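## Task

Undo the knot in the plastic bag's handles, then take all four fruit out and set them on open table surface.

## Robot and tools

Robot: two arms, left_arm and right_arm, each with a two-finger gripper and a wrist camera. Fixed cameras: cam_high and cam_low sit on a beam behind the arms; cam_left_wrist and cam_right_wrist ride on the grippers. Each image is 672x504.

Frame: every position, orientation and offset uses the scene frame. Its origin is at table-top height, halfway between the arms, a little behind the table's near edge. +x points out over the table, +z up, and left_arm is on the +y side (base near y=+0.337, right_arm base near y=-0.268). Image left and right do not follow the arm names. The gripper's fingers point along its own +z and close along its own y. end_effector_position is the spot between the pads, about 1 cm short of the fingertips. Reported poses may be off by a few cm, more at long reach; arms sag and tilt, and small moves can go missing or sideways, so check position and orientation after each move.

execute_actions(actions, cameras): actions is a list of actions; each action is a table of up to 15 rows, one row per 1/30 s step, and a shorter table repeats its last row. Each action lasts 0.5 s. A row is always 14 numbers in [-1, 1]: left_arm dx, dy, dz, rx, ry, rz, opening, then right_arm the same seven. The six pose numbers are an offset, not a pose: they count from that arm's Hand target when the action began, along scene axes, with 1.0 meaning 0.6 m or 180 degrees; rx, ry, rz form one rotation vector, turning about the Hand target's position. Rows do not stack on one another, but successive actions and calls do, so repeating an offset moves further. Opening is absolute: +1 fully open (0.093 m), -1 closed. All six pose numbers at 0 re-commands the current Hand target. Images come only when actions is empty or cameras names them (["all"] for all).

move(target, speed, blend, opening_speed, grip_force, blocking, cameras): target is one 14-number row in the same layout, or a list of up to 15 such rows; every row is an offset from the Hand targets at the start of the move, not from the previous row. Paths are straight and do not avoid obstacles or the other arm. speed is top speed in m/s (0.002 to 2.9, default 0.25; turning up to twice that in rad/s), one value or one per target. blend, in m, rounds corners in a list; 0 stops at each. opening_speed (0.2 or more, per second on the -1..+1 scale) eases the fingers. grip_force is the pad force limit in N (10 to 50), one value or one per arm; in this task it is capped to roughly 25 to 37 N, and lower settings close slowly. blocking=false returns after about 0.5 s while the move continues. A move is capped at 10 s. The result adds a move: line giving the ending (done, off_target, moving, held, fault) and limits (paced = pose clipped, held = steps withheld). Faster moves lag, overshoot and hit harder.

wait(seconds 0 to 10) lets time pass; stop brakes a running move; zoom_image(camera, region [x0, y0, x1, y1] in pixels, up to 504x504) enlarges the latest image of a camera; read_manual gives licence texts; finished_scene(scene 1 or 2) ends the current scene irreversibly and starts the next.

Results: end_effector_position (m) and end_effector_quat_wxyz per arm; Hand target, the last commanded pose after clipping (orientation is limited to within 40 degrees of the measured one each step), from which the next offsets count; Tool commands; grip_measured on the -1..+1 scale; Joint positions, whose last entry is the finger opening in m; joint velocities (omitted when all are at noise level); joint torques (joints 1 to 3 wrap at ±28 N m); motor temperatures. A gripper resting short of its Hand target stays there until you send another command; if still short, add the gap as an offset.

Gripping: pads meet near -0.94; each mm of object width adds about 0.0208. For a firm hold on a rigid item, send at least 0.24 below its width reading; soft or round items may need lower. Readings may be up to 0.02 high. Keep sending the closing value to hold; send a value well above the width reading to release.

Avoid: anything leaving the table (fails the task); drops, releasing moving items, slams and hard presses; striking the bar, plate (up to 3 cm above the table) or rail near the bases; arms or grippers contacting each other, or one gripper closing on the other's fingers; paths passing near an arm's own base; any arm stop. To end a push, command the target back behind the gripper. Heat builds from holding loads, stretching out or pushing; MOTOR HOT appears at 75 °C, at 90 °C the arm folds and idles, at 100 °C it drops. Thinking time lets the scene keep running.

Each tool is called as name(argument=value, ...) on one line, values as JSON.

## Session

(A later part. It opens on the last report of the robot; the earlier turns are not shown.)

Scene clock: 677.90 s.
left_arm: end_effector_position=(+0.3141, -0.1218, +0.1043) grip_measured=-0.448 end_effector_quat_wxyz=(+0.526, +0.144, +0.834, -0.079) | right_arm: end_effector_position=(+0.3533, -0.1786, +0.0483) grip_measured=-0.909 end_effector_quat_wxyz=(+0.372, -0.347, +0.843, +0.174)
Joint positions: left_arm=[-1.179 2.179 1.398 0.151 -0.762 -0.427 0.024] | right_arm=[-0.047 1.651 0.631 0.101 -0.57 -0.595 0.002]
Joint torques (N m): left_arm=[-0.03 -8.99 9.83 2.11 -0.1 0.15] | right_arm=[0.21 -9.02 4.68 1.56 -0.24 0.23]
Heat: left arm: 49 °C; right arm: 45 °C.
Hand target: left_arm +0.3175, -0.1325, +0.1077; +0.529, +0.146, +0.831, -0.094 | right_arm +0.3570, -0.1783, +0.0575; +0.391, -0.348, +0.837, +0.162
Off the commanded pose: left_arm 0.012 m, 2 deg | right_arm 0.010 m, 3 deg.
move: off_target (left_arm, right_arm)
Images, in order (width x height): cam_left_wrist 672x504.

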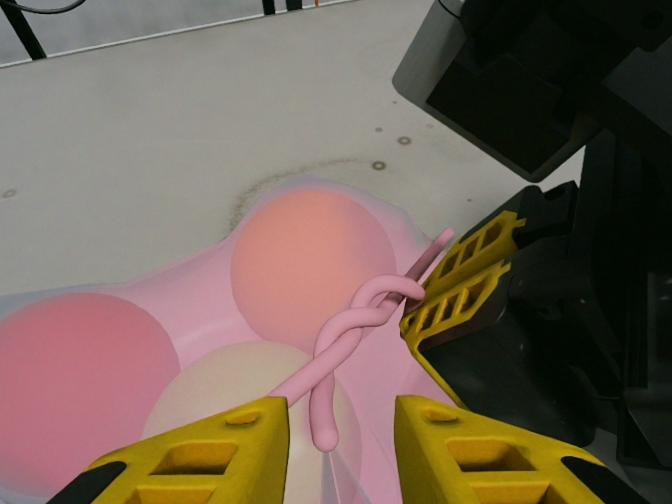

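move(target=[0,0,0,0,0,0,-1, 0,0,0,0,0,0,-1], opening_speed=0.8, cameras=["cam_left_wrist"])

zoom_image(camera="cam_left_wrist", region=[200, 200, 520, 500])

Scene clock: 694.77 s.
left_arm: end_effector_position=(+0.3140, -0.1219, +0.1043) grip_measured=-0.988 end_effector_quat_wxyz=(+0.526, +0.145, +0.834, -0.079) | right_arm: end_effector_position=(+0.3533, -0.1786, +0.0483) grip_measured=-0.909 end_effector_quat_wxyz=(+0.372, -0.347, +0.843, +0.174)
Joint positions: left_arm=[-1.179 2.179 1.398 0.151 -0.761 -0.427 0] | right_arm=[-0.047 1.651 0.631 0.101 -0.569 -0.595 0.002]
Joint torques (N m): left_arm=[-0.03 -8.88 9.84 2.12 -0.11 0.16] | right_arm=[0.34 -9.02 4.63 1.56 -0.21 0.22]
Motor temperatures (°C): left_arm=[22 41 50 39 22 24 22] | right_arm=[24 45 32 36 25 26 25]
Heat: left arm: 50 °C; right arm: 45 °C.
Hand target: left_arm +0.3175, -0.1325, +0.1077; +0.529, +0.147, +0.831, -0.094 | right_arm +0.3570, -0.1784, +0.0574; +0.391, -0.348, +0.837, +0.162
Off the commanded pose: left_arm 0.012 m, 2 deg | right_arm 0.010 m, 3 deg.
move: off_target (left_arm, right_arm)
Images, in order (width x height): cam_left_wrist 672x504.

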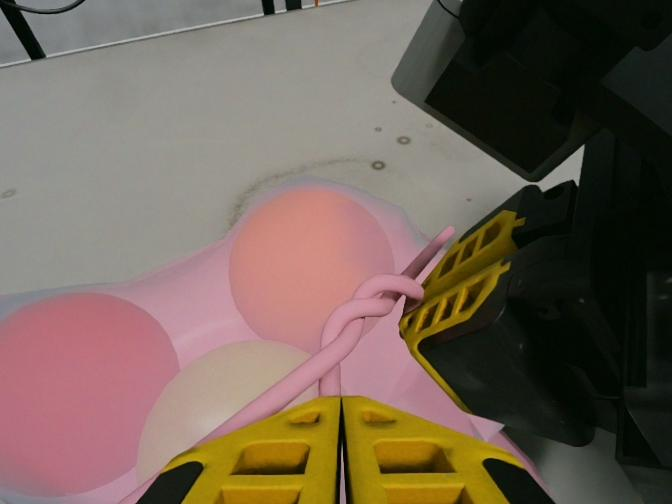

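Scaled by 1.575 from the camera's 672x504 image, which has a finer 960x720 frame.

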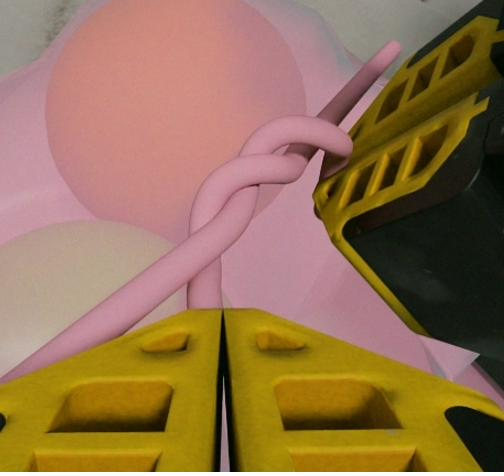

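move(target=[[0,0,0,0,0,0,-0.5, 0,0,0,0,0,0,-1],[0.003,0.006,-0.0253,0,0,0,-0.5, 0,0,0,0,0,0,-1]], speed=0.05, cameras=["cam_left_wrist"])

zoom_image(camera="cam_left_wrist", region=[200, 200, 520, 500])

Scene clock: 709.00 s.
left_arm: end_effector_position=(+0.3172, -0.1234, +0.0962) grip_measured=-0.502 end_effector_quat_wxyz=(+0.527, +0.144, +0.834, -0.080) | right_arm: end_effector_position=(+0.3533, -0.1786, +0.0483) grip_measured=-0.909 end_effector_quat_wxyz=(+0.372, -0.347, +0.843, +0.174)
Joint positions: left_arm=[-1.173 2.203 1.398 0.181 -0.756 -0.423 0.021] | right_arm=[-0.047 1.651 0.631 0.101 -0.569 -0.595 0.002]
Joint torques (N m): left_arm=[0.02 -9.1 7.01 2.37 -0.12 0.16] | right_arm=[0.18 -8.99 4.51 1.57 -0.23 0.23]
Heat: left arm: 50 °C; right arm: 45 °C.
Hand target: left_arm +0.3193, -0.1289, +0.0925; +0.529, +0.146, +0.831, -0.094 | right_arm +0.3570, -0.1784, +0.0574; +0.391, -0.348, +0.837, +0.162
Off the commanded pose: left_arm 0.007 m, 2 deg | right_arm 0.010 m, 3 deg.
move: off_target (right_arm)
Images, in order (width x height): cam_left_wrist 672x504.

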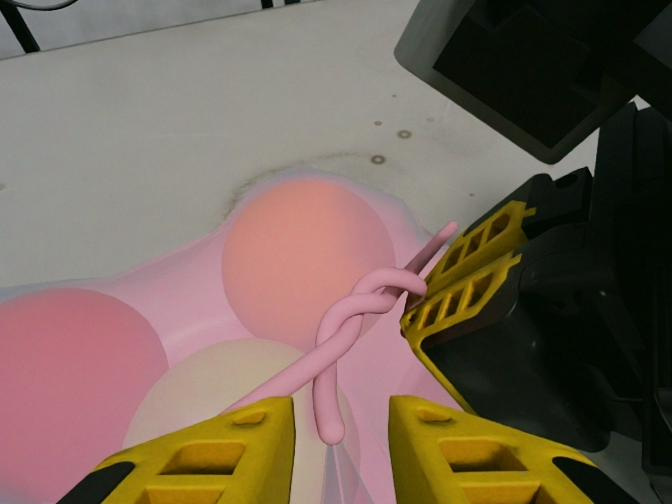

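Scaled by 1.575 from the camera's 672x504 image, which has a finer 960x720 frame.

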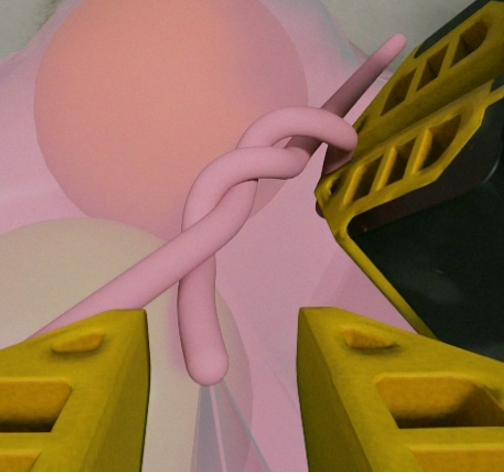

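move(target=[0.0,0.0,-0.016,0,0,0,-0.5, 0,0,0,0,0,0,-1], speed=0.05, cameras=["cam_left_wrist"])

zoom_image(camera="cam_left_wrist", region=[200, 200, 520, 500])

Scene clock: 718.80 s.
left_arm: end_effector_position=(+0.3181, -0.1260, +0.0906) grip_measured=-0.502 end_effector_quat_wxyz=(+0.529, +0.142, +0.832, -0.084) | right_arm: end_effector_position=(+0.3533, -0.1786, +0.0483) grip_measured=-0.909 end_effector_quat_wxyz=(+0.372, -0.347, +0.843, +0.174)
Joint positions: left_arm=[-1.173 2.222 1.398 0.211 -0.756 -0.423 0.021] | right_arm=[-0.047 1.651 0.631 0.101 -0.569 -0.595 0.002]
Joint torques (N m): left_arm=[0.18 -9.2 6.08 2.34 -0.08 0.17] | right_arm=[0.28 -9.06 4.6 1.53 -0.26 0.26]
Heat: left arm: 49 °C; right arm: 45 °C.
Hand target: left_arm +0.3193, -0.1289, +0.0829; +0.529, +0.146, +0.830, -0.094 | right_arm +0.3570, -0.1784, +0.0574; +0.391, -0.348, +0.837, +0.162
Off the commanded pose: left_arm 0.008 m, 1 deg | right_arm 0.010 m, 3 deg.
move: off_target (right_arm)
Images, in order (width x height): cam_left_wrist 672x504.

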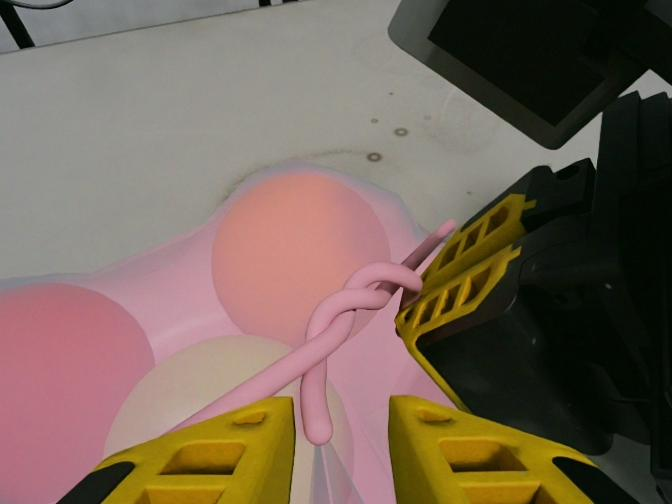

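Scaled by 1.575 from the camera's 672x504 image, which has a finer 960x720 frame.

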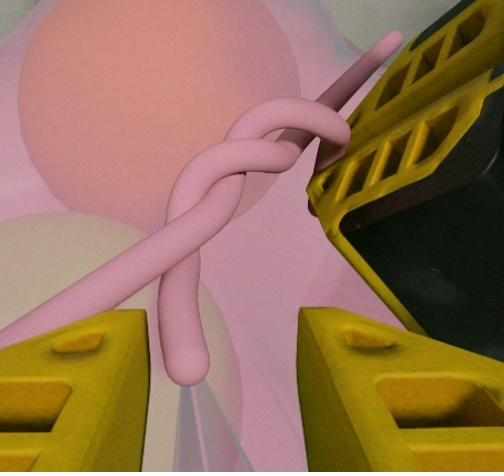

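move(target=[0,0,0,0,0,0,-1, 0,0,0,0,0,0,-1], opening_speed=0.6, cameras=["cam_left_wrist"])

zoom_image(camera="cam_left_wrist", region=[200, 200, 520, 500])

Scene clock: 723.90 s.
left_arm: end_effector_position=(+0.3181, -0.1260, +0.0906) grip_measured=-0.937 end_effector_quat_wxyz=(+0.529, +0.142, +0.832, -0.084) | right_arm: end_effector_position=(+0.3533, -0.1786, +0.0483) grip_measured=-0.909 end_effector_quat_wxyz=(+0.372, -0.347, +0.843, +0.174)
Joint positions: left_arm=[-1.173 2.222 1.398 0.212 -0.755 -0.423 0] | right_arm=[-0.047 1.651 0.631 0.101 -0.569 -0.595 0.002]
Joint torques (N m): left_arm=[0.09 -9.18 6.15 2.39 -0.1 0.18] | right_arm=[0.34 -8.9 4.57 1.61 -0.23 0.22]
Heat: left arm: 48 °C; right arm: 45 °C.
Hand target: left_arm +0.3193, -0.1289, +0.0829; +0.529, +0.147, +0.831, -0.094 | right_arm +0.3570, -0.1783, +0.0575; +0.391, -0.348, +0.837, +0.162
Off the commanded pose: left_arm 0.008 m, 1 deg | right_arm 0.010 m, 3 deg.
move: off_target (right_arm)
Images, in order (width x height): cam_left_wrist 672x504.

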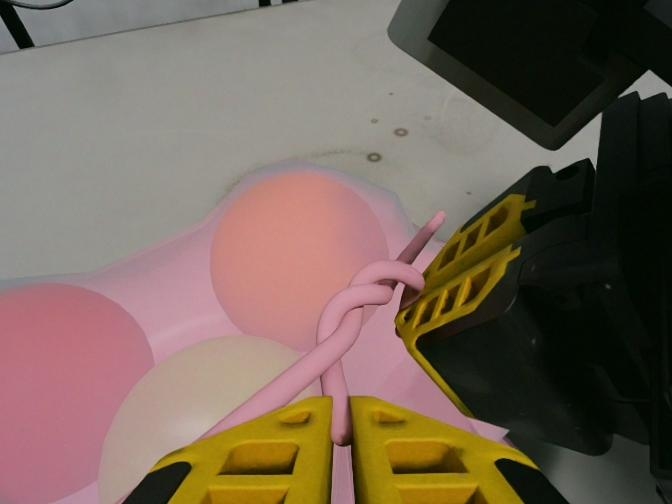

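Scaled by 1.575 from the camera's 672x504 image, which has a finer 960x720 frame.

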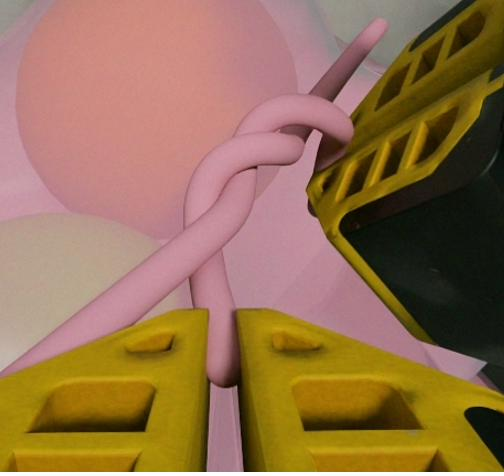

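move(target=[-0.0333,0.0667,0.025,0,0,0,-1, 0.0167,-0.05,-0.005,0,0,0,-1], speed=0.08, cameras=["cam_left_wrist","cam_right_wrist"])

zoom_image(camera="cam_left_wrist", region=[200, 200, 520, 500])

Scene clock: 731.97 s.
left_arm: end_effector_position=(+0.3002, -0.0836, +0.0833) grip_measured=-0.937 end_effector_quat_wxyz=(+0.519, +0.152, +0.839, -0.069) | right_arm: end_effector_position=(+0.3650, -0.2088, +0.0546) grip_measured=-0.909 end_effector_quat_wxyz=(+0.396, -0.345, +0.837, +0.153)
Joint positions: left_arm=[-1.173 2.097 1.183 0.256 -0.755 -0.423 0] | right_arm=[-0.145 1.656 0.65 0.101 -0.607 -0.676 0.002]
Joint torques (N m): left_arm=[-0.49 -11.47 5.71 2.35 -0.22 0.1] | right_arm=[-0.76 -5.2 8.02 1 -0.52 0.07]
Heat: left arm: 47 °C; right arm: 45 °C.
Hand target: left_arm +0.2993, -0.0889, +0.0979; +0.529, +0.147, +0.831, -0.094 | right_arm +0.3671, -0.2084, +0.0545; +0.391, -0.347, +0.837, +0.162
Off the commanded pose: left_arm 0.016 m, 3 deg | right_arm 0.002 m, 1 deg.
move: off_target (left_arm)
Images, in order (width x height): cam_left_wrist 672x504, cam_right_wrist 672x504.

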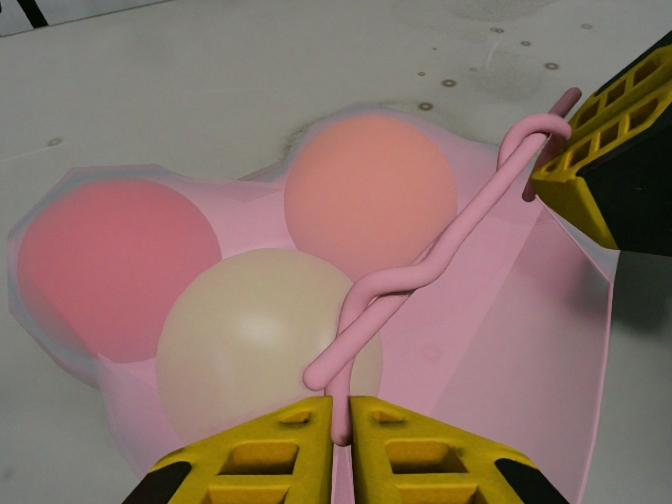

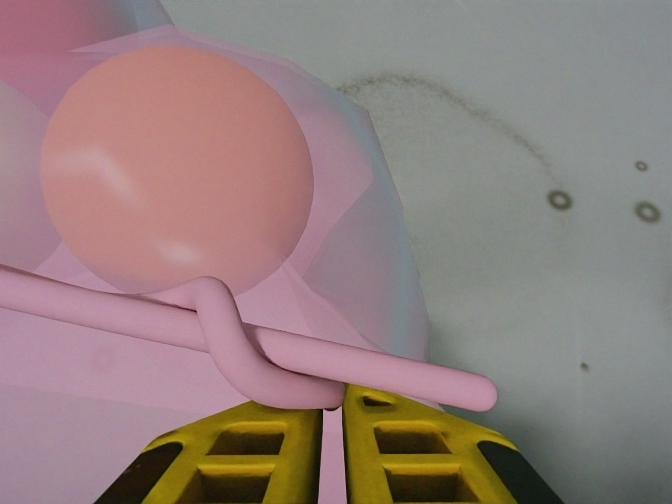

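Scaled by 1.575 from the camera's 672x504 image, which has a finer 960x720 frame.

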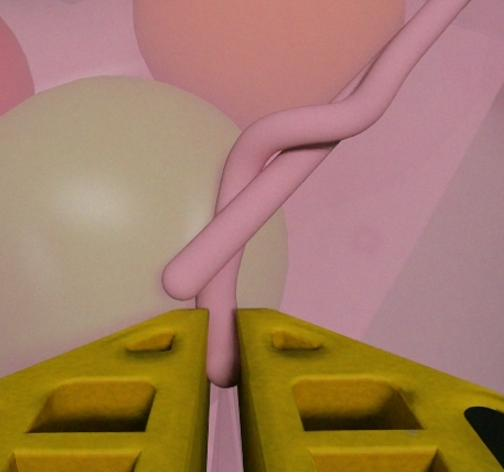

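move(target=[-0.0405,0.0815,0.0118,0,0,0,-1, 0.0083,-0.05,0.0,0,0,0,-1], speed=0.1, cameras=["cam_left_wrist","cam_right_wrist"])

Scene clock: 737.23 s.
left_arm: end_effector_position=(+0.2775, -0.0342, +0.0915) grip_measured=-0.937 end_effector_quat_wxyz=(+0.517, +0.156, +0.839, -0.067) | right_arm: end_effector_position=(+0.3698, -0.2385, +0.0542) grip_measured=-0.909 end_effector_quat_wxyz=(+0.395, -0.345, +0.838, +0.152)
Joint positions: left_arm=[-1.177 1.91 0.939 0.307 -0.755 -0.423 0] | right_arm=[-0.248 1.691 0.708 0.015 -0.666 -0.782 0.002]
Joint torques (N m): left_arm=[-0.83 -9.77 5.52 2.34 -0.32 -0.01] | right_arm=[-0.83 -5.5 8.18 0.86 -0.58 0.03]
Motor temperatures (°C): left_arm=[22 42 47 44 22 24 22] | right_arm=[24 44 32 35 25 26 25]
Heat: left arm: 47 °C; right arm: 44 °C.
Hand target: left_arm +0.2750, -0.0400, +0.1049; +0.529, +0.147, +0.831, -0.094 | right_arm +0.3720, -0.2384, +0.0545; +0.391, -0.347, +0.837, +0.162
Off the commanded pose: left_arm 0.015 m, 4 deg | right_arm 0.002 m, 1 deg.
move: off_target (left_arm)
Images, in order (width x height): cam_left_wrist 672x504, cam_right_wrist 672x504.

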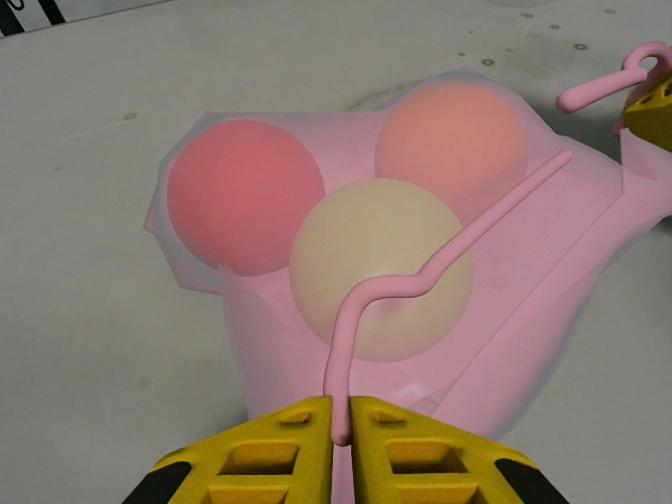

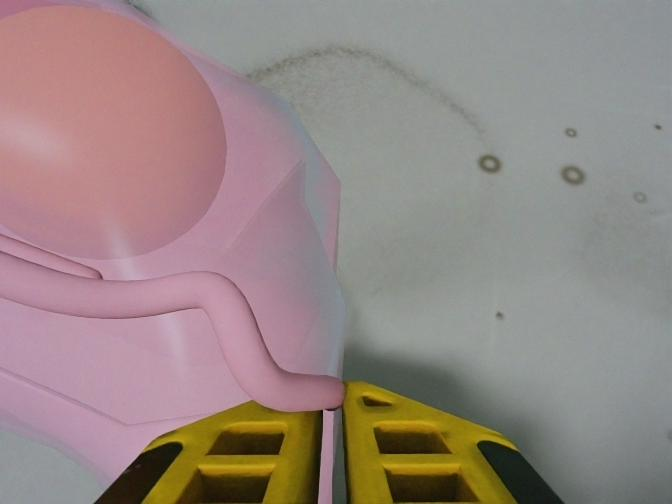

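move(target=[0.0167,0.0333,0.075,0,0,0,-1, 0.0033,0.0267,0.1333,0,0,0,-1], speed=0.12, cameras=["cam_left_wrist","cam_right_wrist"])

Scene clock: 770.07 s.
left_arm: end_effector_position=(+0.2874, -0.0241, +0.1521) grip_measured=-0.937 end_effector_quat_wxyz=(+0.541, +0.130, +0.824, -0.103) | right_arm: end_effector_position=(+0.3713, -0.2228, +0.1216) grip_measured=-0.909 end_effector_quat_wxyz=(+0.387, -0.347, +0.837, +0.170)
Joint positions: left_arm=[-1.144 1.748 0.935 0.269 -0.73 -0.399 0] | right_arm=[-0.199 1.537 0.867 -0.3 -0.664 -0.738 0.002]
Joint torques (N m): left_arm=[0.14 -8.64 7.28 1.47 -0.07 0.18] | right_arm=[0.51 -8.32 9.07 0.9 -0.26 0.2]
Heat: left arm: 45 °C; right arm: 40 °C.
Hand target: left_arm +0.2850, -0.0200, +0.1500; +0.529, +0.146, +0.831, -0.094 | right_arm +0.3740, -0.2224, +0.1345; +0.391, -0.347, +0.837, +0.162
Off the commanded pose: left_arm 0.005 m, 3 deg | right_arm 0.013 m, 1 deg.
move: off_target (left_arm, right_arm)
Images, in order (width x height): cam_left_wrist 672x504, cam_right_wrist 672x504.

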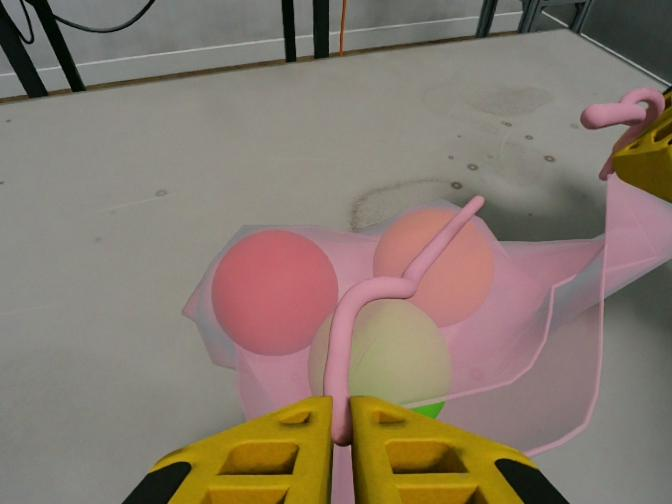

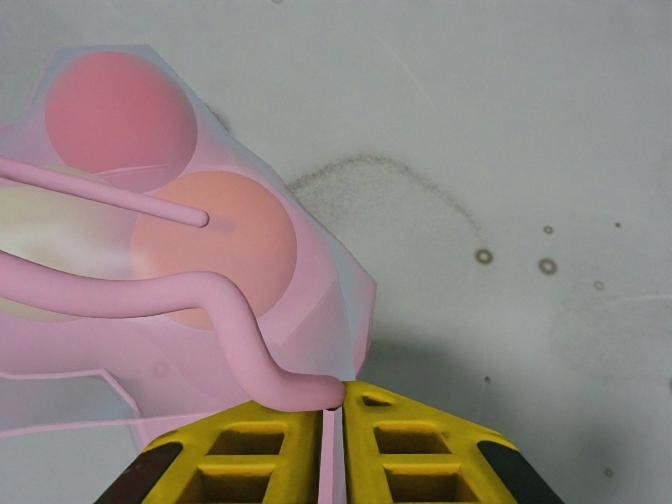

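move(target=[0.1583,0.0833,-0.0033,0,0,0,-1, 0.0067,0.0257,0.0092,0,0,0,-1], speed=0.12, cameras=["all"])

Scene clock: 776.70 s.
left_arm: end_effector_position=(+0.3736, +0.0392, +0.1390) grip_measured=-0.937 end_effector_quat_wxyz=(+0.514, +0.146, +0.842, -0.077) | right_arm: end_effector_position=(+0.3721, -0.2072, +0.1224) grip_measured=-0.909 end_effector_quat_wxyz=(+0.377, -0.345, +0.842, +0.174)
Joint positions: left_arm=[-0.829 1.752 0.935 0.287 -0.459 -0.214 0] | right_arm=[-0.144 1.537 0.877 -0.3 -0.63 -0.683 0.002]
Joint torques (N m): left_arm=[-0.01 -6.35 8.73 2.59 0.06 0.21] | right_arm=[0.38 -8.99 9.48 1.08 -0.24 0.23]
Heat: left arm: 46 °C; right arm: 40 °C.
Hand target: left_arm +0.3800, +0.0299, +0.1480; +0.529, +0.146, +0.830, -0.094 | right_arm +0.3781, -0.2070, +0.1400; +0.391, -0.348, +0.837, +0.162
Off the commanded pose: left_arm 0.014 m, 3 deg | right_arm 0.019 m, 2 deg.
move: off_target (left_arm, right_arm)

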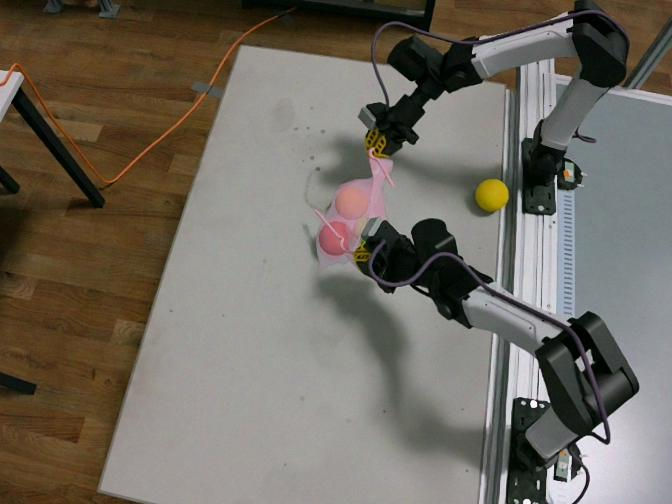

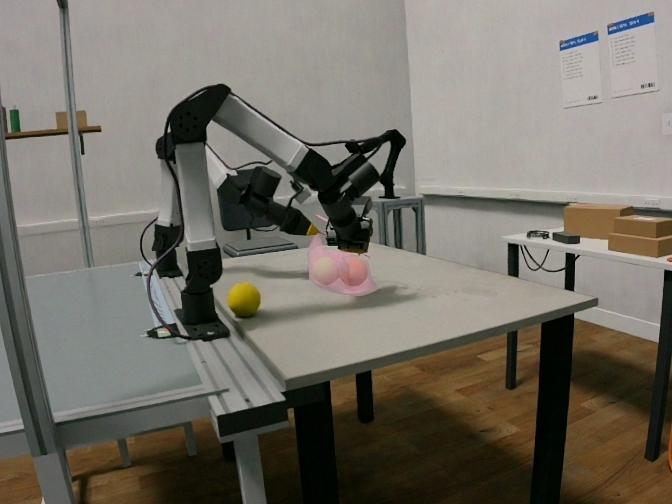

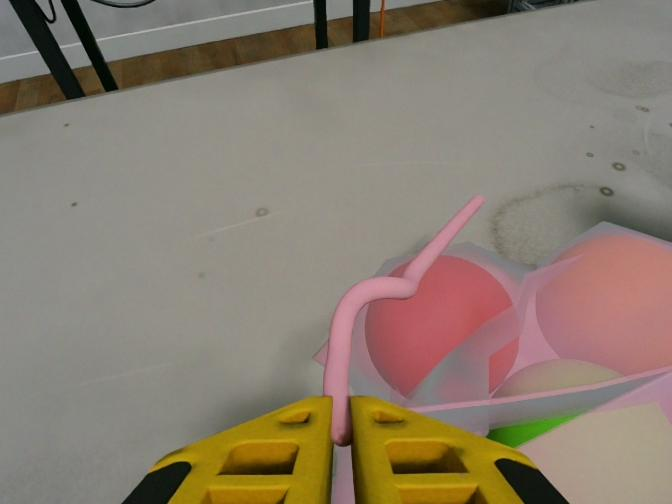

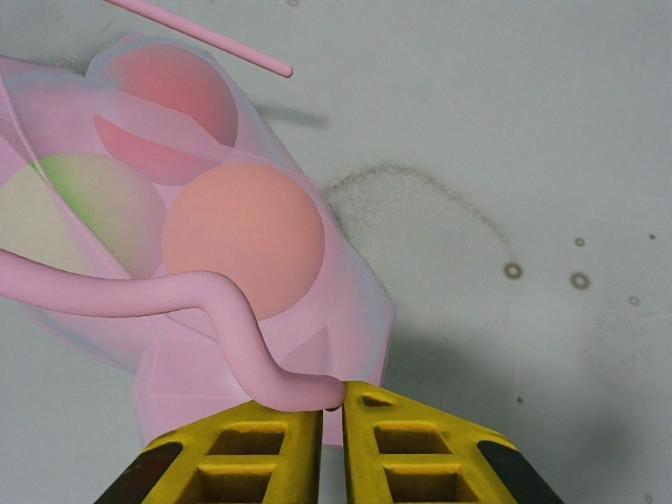

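move(target=[0.06,-0.0248,-0.04,0,0,0,-1, 0.0265,0.045,-0.03,0,0,0,-1], speed=0.1, cameras=["cam_high","cam_left_wrist","cam_right_wrist"])

Scene clock: 789.53 s.
left_arm: end_effector_position=(+0.4060, +0.0257, +0.1112) grip_measured=-0.937 end_effector_quat_wxyz=(+0.509, +0.148, +0.844, -0.075) | right_arm: end_effector_position=(+0.3824, -0.1810, +0.1173) grip_measured=-0.909 end_effector_quat_wxyz=(+0.378, -0.347, +0.841, +0.171)
Joint positions: left_arm=[-0.788 1.92 1.035 0.353 -0.42 -0.191 0] | right_arm=[-0.049 1.571 0.877 -0.213 -0.571 -0.596 0.002]
Joint torques (N m): left_arm=[0.05 -7.34 9.59 2.62 0.03 0.14] | right_arm=[0.4 -5.53 8.58 1.56 -0.21 0.2]
Motor temperatures (°C): left_arm=[22 40 47 44 22 24 22] | right_arm=[24 40 38 32 25 26 25]
Heat: left arm: 47 °C; right arm: 40 °C.
Hand target: left_arm +0.4159, +0.0150, +0.1240; +0.529, +0.146, +0.831, -0.094 | right_arm +0.3939, -0.1799, +0.1220; +0.391, -0.348, +0.837, +0.162
Off the commanded pose: left_arm 0.019 m, 4 deg | right_arm 0.012 m, 2 deg.
move: off_target (left_arm, right_arm)
Images, in order (width x height): cam_high 672x504, cam_left_wrist 672x504, cam_right_wrist 672x504.

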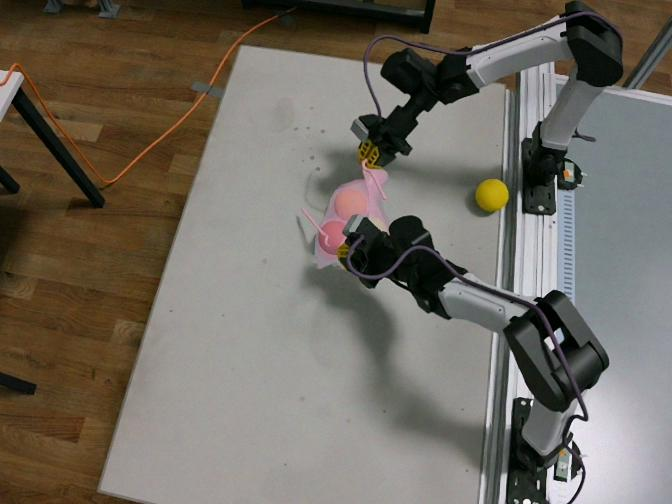

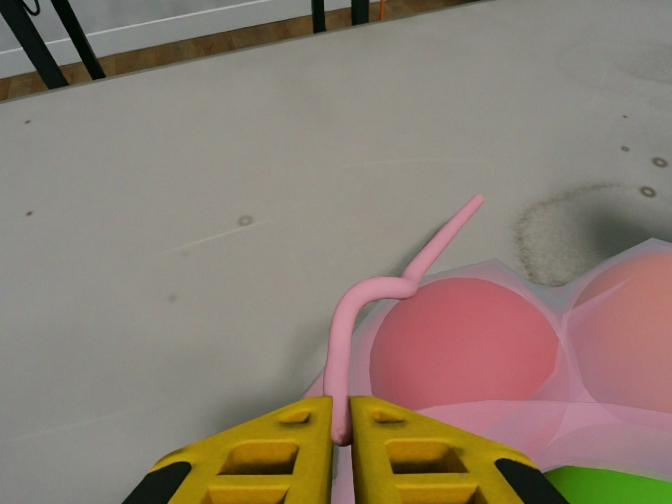

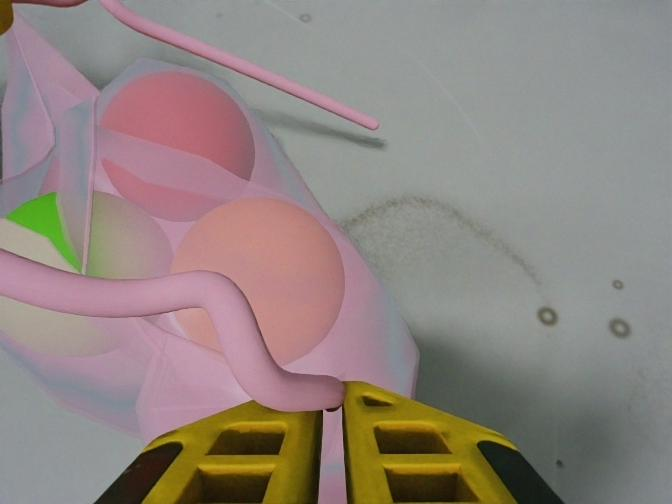

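zoom_image(camera="cam_right_wrist", region=[0, 0, 430, 450])

zoom_image(camera="cam_high", region=[270, 130, 450, 290])

Scaled by 1.120 from the camera's 672x504 image, which has a finer 960x720 frame.

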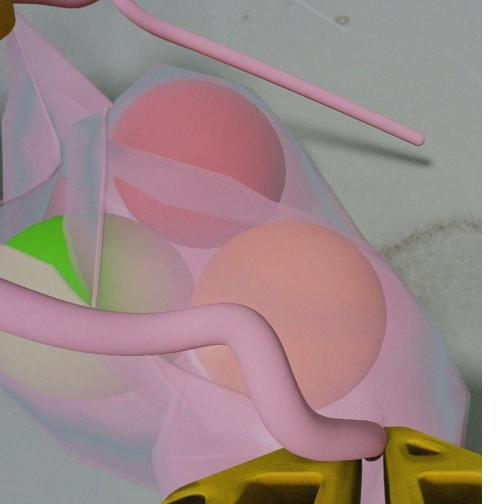

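Scaled by 2.800 from the camera's 672x504 image, which has a finer 960x720 frame.

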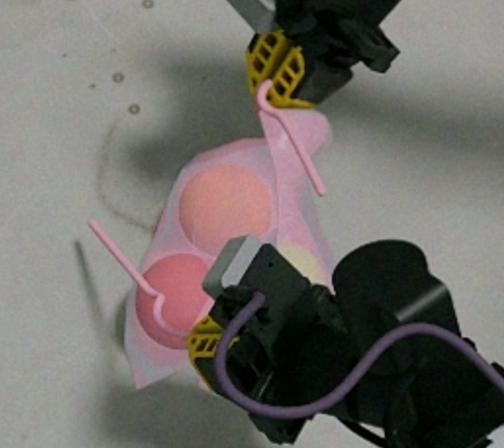

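move(target=[-0.04,0.0067,-0.0433,0,0,0,-1, -0.0367,0.0,-0.045,0,0,0,-1], speed=0.1, cameras=["cam_high","cam_left_wrist","cam_right_wrist"])

Scene clock: 817.40 s.
left_arm: end_effector_position=(+0.3917, +0.0217, +0.0971) grip_measured=-0.937 end_effector_quat_wxyz=(+0.517, +0.155, +0.837, -0.088) | right_arm: end_effector_position=(+0.3694, -0.1805, +0.0932) grip_measured=-0.909 end_effector_quat_wxyz=(+0.381, -0.348, +0.840, +0.170)
Joint positions: left_arm=[-0.813 1.934 0.955 0.472 -0.42 -0.191 0] | right_arm=[-0.049 1.571 0.762 -0.09 -0.57 -0.596 0.002]
Joint torques (N m): left_arm=[-0.66 -7.34 5.94 2.67 -0.33 -0.04] | right_arm=[0.14 -6.95 5.6 1.57 -0.24 0.19]
Heat: left arm: 50 °C; right arm: 39 °C.
Hand target: left_arm +0.3920, +0.0192, +0.0979; +0.529, +0.147, +0.831, -0.094 | right_arm +0.3720, -0.1800, +0.0951; +0.391, -0.348, +0.837, +0.162
Off the commanded pose: left_arm 0.003 m, 2 deg | right_arm 0.003 m, 2 deg.
move: done
Images, in order (width x height): cam_high 672x504, cam_left_wrist 672x504, cam_right_wrist 672x504.

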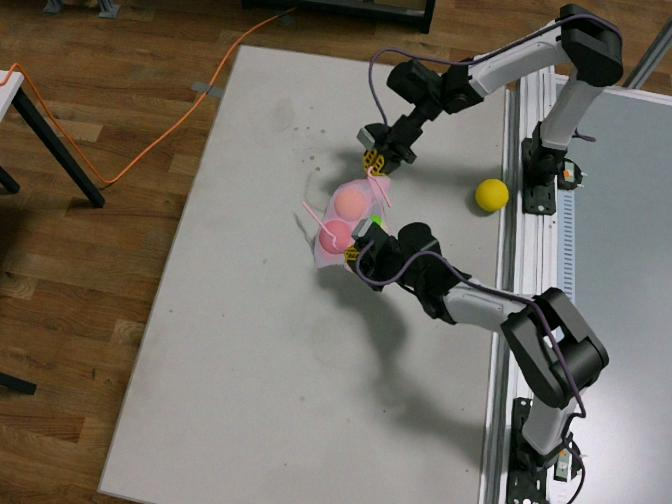

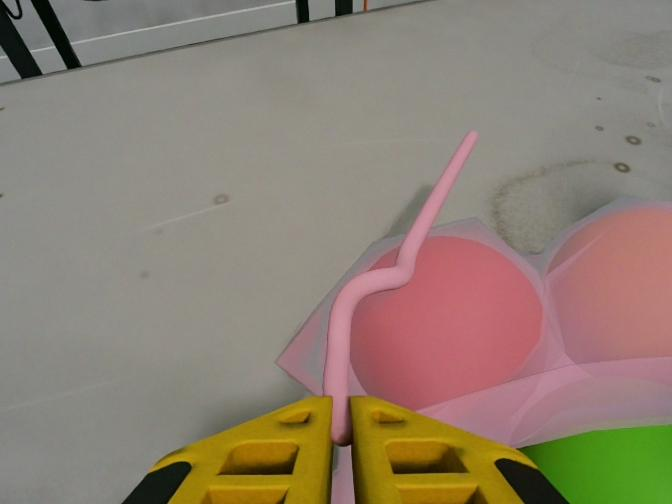

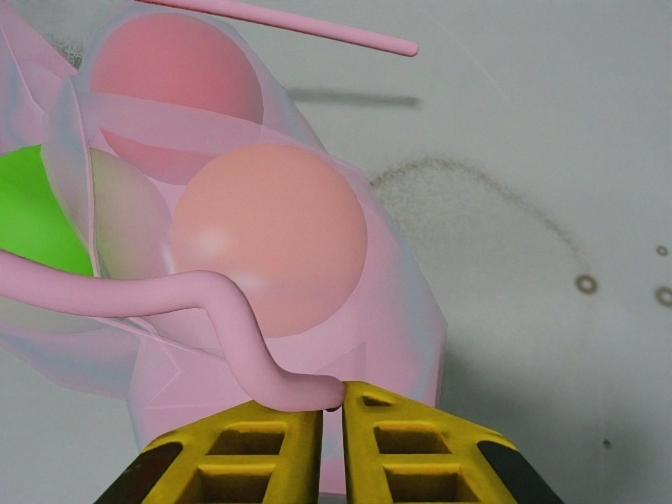

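move(target=[-0.0167,0.01,-0.0667,0,0,0,-1, -0.0167,0.0,-0.0667,0,0,0,-1], speed=0.1, cameras=["cam_high","cam_left_wrist","cam_right_wrist"])

Scene clock: 820.97 s.
left_arm: end_effector_position=(+0.3825, +0.0266, +0.0578) grip_measured=-0.937 end_effector_quat_wxyz=(+0.518, +0.156, +0.836, -0.089) | right_arm: end_effector_position=(+0.3607, -0.1797, +0.0595) grip_measured=-0.909 end_effector_quat_wxyz=(+0.388, -0.349, +0.836, +0.167)
Joint positions: left_arm=[-0.819 2.026 0.871 0.652 -0.422 -0.192 0] | right_arm=[-0.049 1.633 0.644 0.107 -0.57 -0.596 0.002]
Joint torques (N m): left_arm=[-0.85 -7.24 5.15 2.61 -0.39 -0.09] | right_arm=[-0.01 -5.34 5.09 1.61 -0.21 0.18]
Heat: left arm: 49 °C; right arm: 39 °C.
Hand target: left_arm +0.3819, +0.0250, +0.0579; +0.529, +0.147, +0.831, -0.094 | right_arm +0.3619, -0.1800, +0.0550; +0.391, -0.348, +0.837, +0.162
Off the commanded pose: left_arm 0.002 m, 2 deg | right_arm 0.005 m, 1 deg.
move: done
Images, in order (width x height): cam_high 672x504, cam_left_wrist 672x504, cam_right_wrist 672x504.

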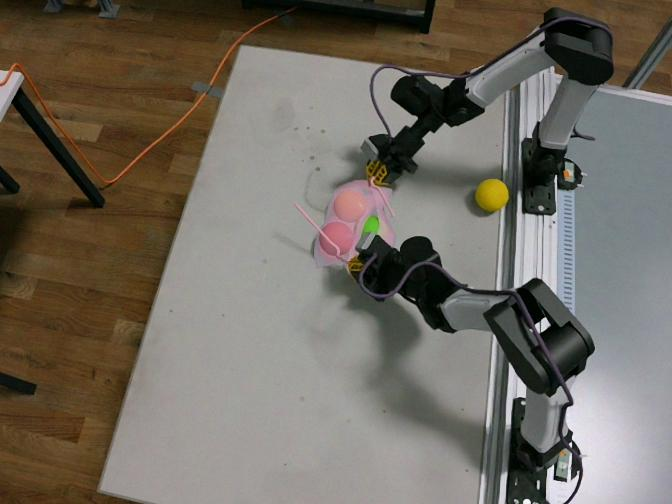

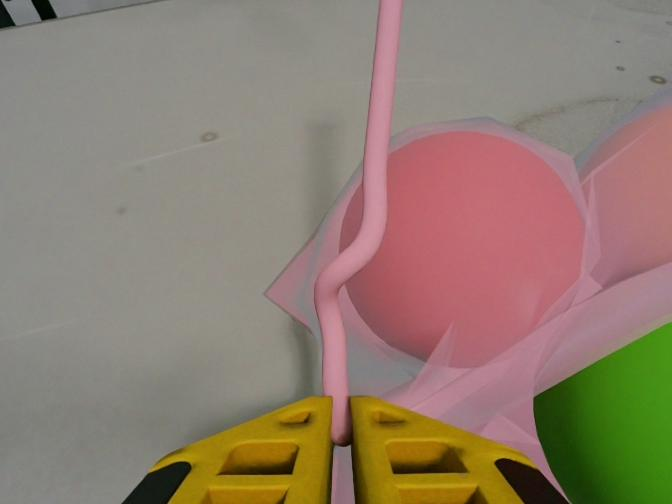

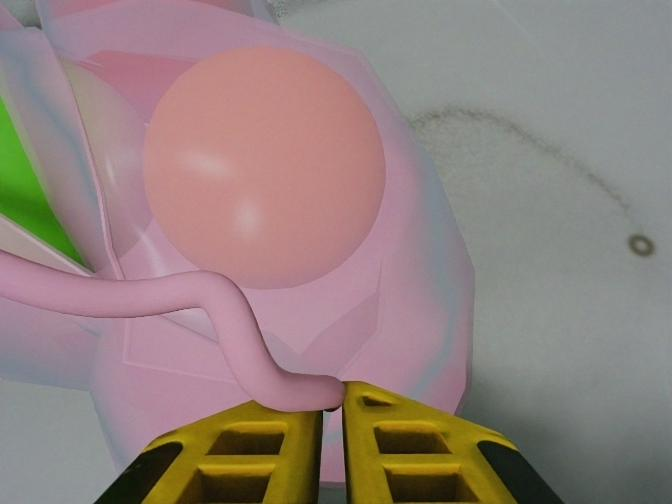

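move(target=[-0.01,-0.01,-0.045,0,0,0,-1, -0.01,0.02,-0.05,0,0,0,-1], speed=0.08, cameras=["cam_high","cam_left_wrist","cam_right_wrist"])

zoom_image(camera="cam_high", region=[270, 130, 450, 290])

Scene clock: 826.53 s.
left_arm: end_effector_position=(+0.3791, +0.0190, +0.0348) grip_measured=-0.937 end_effector_quat_wxyz=(+0.523, +0.154, +0.833, -0.091) | right_arm: end_effector_position=(+0.3586, -0.1686, +0.0339) grip_measured=-0.909 end_effector_quat_wxyz=(+0.397, -0.351, +0.831, +0.166)
Joint positions: left_arm=[-0.841 2.12 0.871 0.754 -0.444 -0.201 0] | right_arm=[-0.013 1.724 0.575 0.306 -0.552 -0.563 0.002]
Joint torques (N m): left_arm=[-0.85 -7.24 4.3 2.56 -0.37 -0.1] | right_arm=[0.59 -5.04 4.05 1.57 -0.13 0.25]
Heat: left arm: 48 °C; right arm: 38 °C.
Hand target: left_arm +0.3760, +0.0191, +0.0309; +0.529, +0.147, +0.831, -0.094 | right_arm +0.3560, -0.1680, +0.0251; +0.391, -0.348, +0.837, +0.162
Off the commanded pose: left_arm 0.005 m, 1 deg | right_arm 0.009 m, 1 deg.
move: done
Images, in order (width x height): cam_high 672x504, cam_left_wrist 672x504, cam_right_wrist 672x504.

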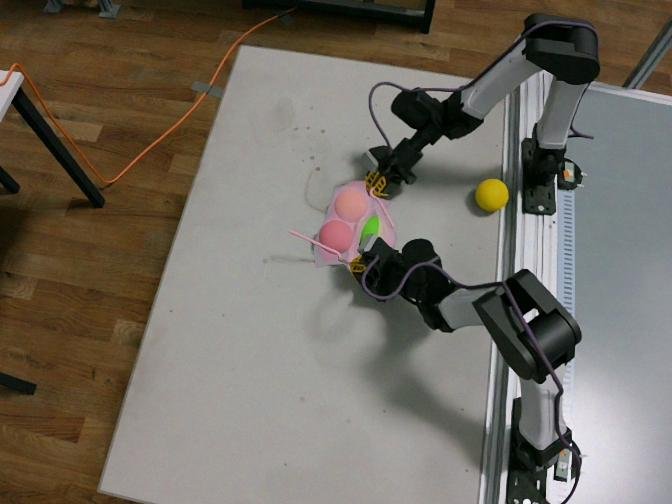

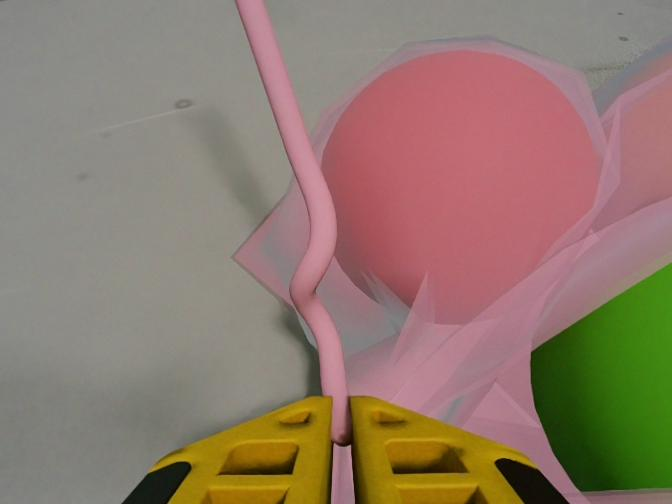

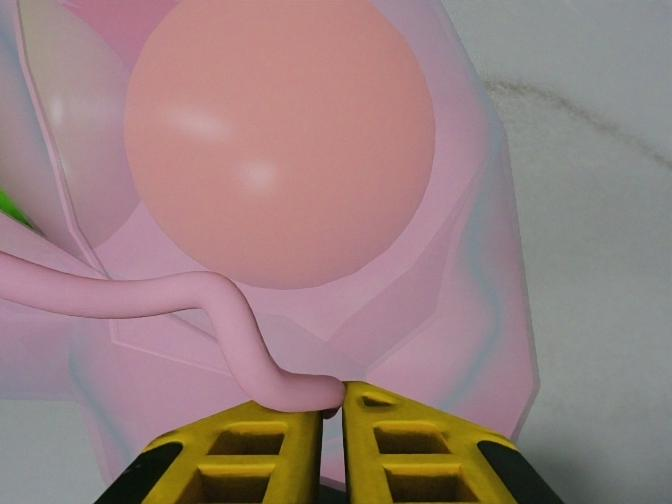

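Scaled by 2.800 from the camera's 672x504 image, which has a finer 960x720 frame.

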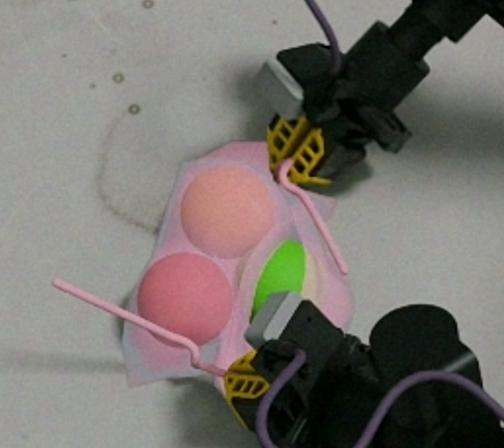

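move(target=[0.0,-0.035,-0.01,0,0,0,-1, -0.02,0.05,-0.01,0,0,0,-1], speed=0.08, cameras=["cam_high","cam_left_wrist","cam_right_wrist"])

zoom_image(camera="cam_high", region=[270, 130, 450, 290])

Scene clock: 838.50 s.
left_arm: end_effector_position=(+0.3757, +0.0037, +0.0272) grip_measured=-0.937 end_effector_quat_wxyz=(+0.526, +0.151, +0.832, -0.090) | right_arm: end_effector_position=(+0.3503, -0.1374, +0.0325) grip_measured=-0.909 end_effector_quat_wxyz=(+0.407, -0.353, +0.826, +0.165)
Joint positions: left_arm=[-0.878 2.172 0.913 0.761 -0.483 -0.22 0] | right_arm=[0.107 1.724 0.52 0.431 -0.475 -0.463 0.002]
Joint torques (N m): left_arm=[-0.9 -7.23 6.9 2.22 -0.32 -0.13] | right_arm=[0.66 -4.56 3.86 1.55 -0.01 0.22]
Heat: left arm: 48 °C; right arm: 38 °C.
Hand target: left_arm +0.3760, -0.0019, +0.0249; +0.529, +0.146, +0.831, -0.094 | right_arm +0.3439, -0.1379, +0.0191; +0.391, -0.347, +0.837, +0.162
Off the commanded pose: left_arm 0.006 m, 1 deg | right_arm 0.015 m, 2 deg.
move: off_target (right_arm)
Images, in order (width x height): cam_high 672x504, cam_left_wrist 672x504, cam_right_wrist 672x504.

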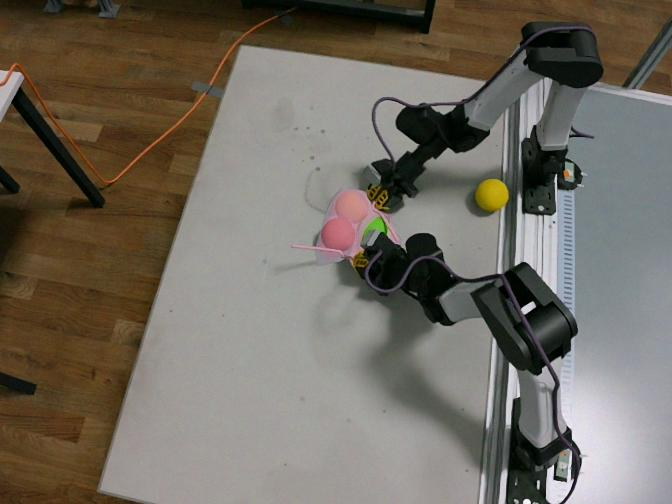

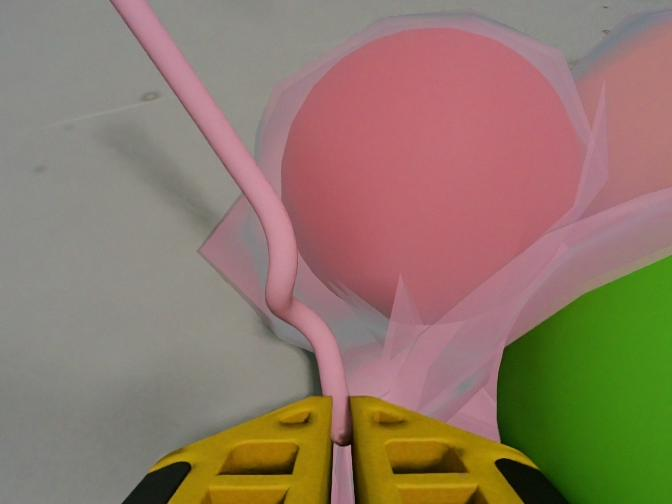

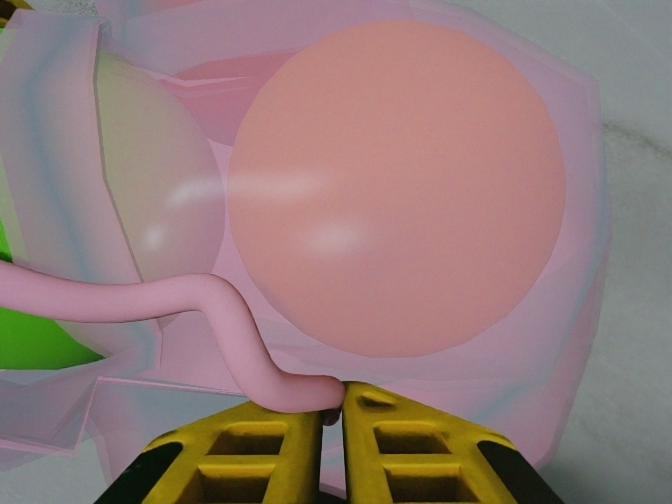

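Scaled by 2.800 from the camera's 672x504 image, which has a finer 960x720 frame.

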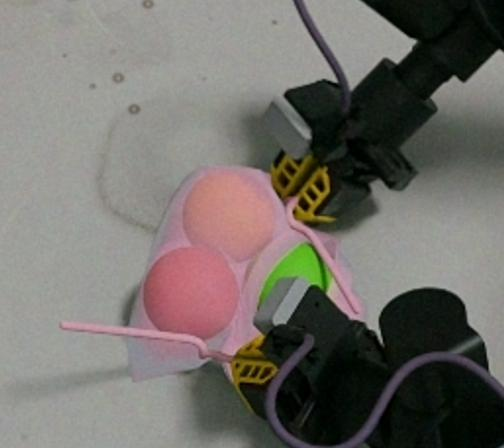

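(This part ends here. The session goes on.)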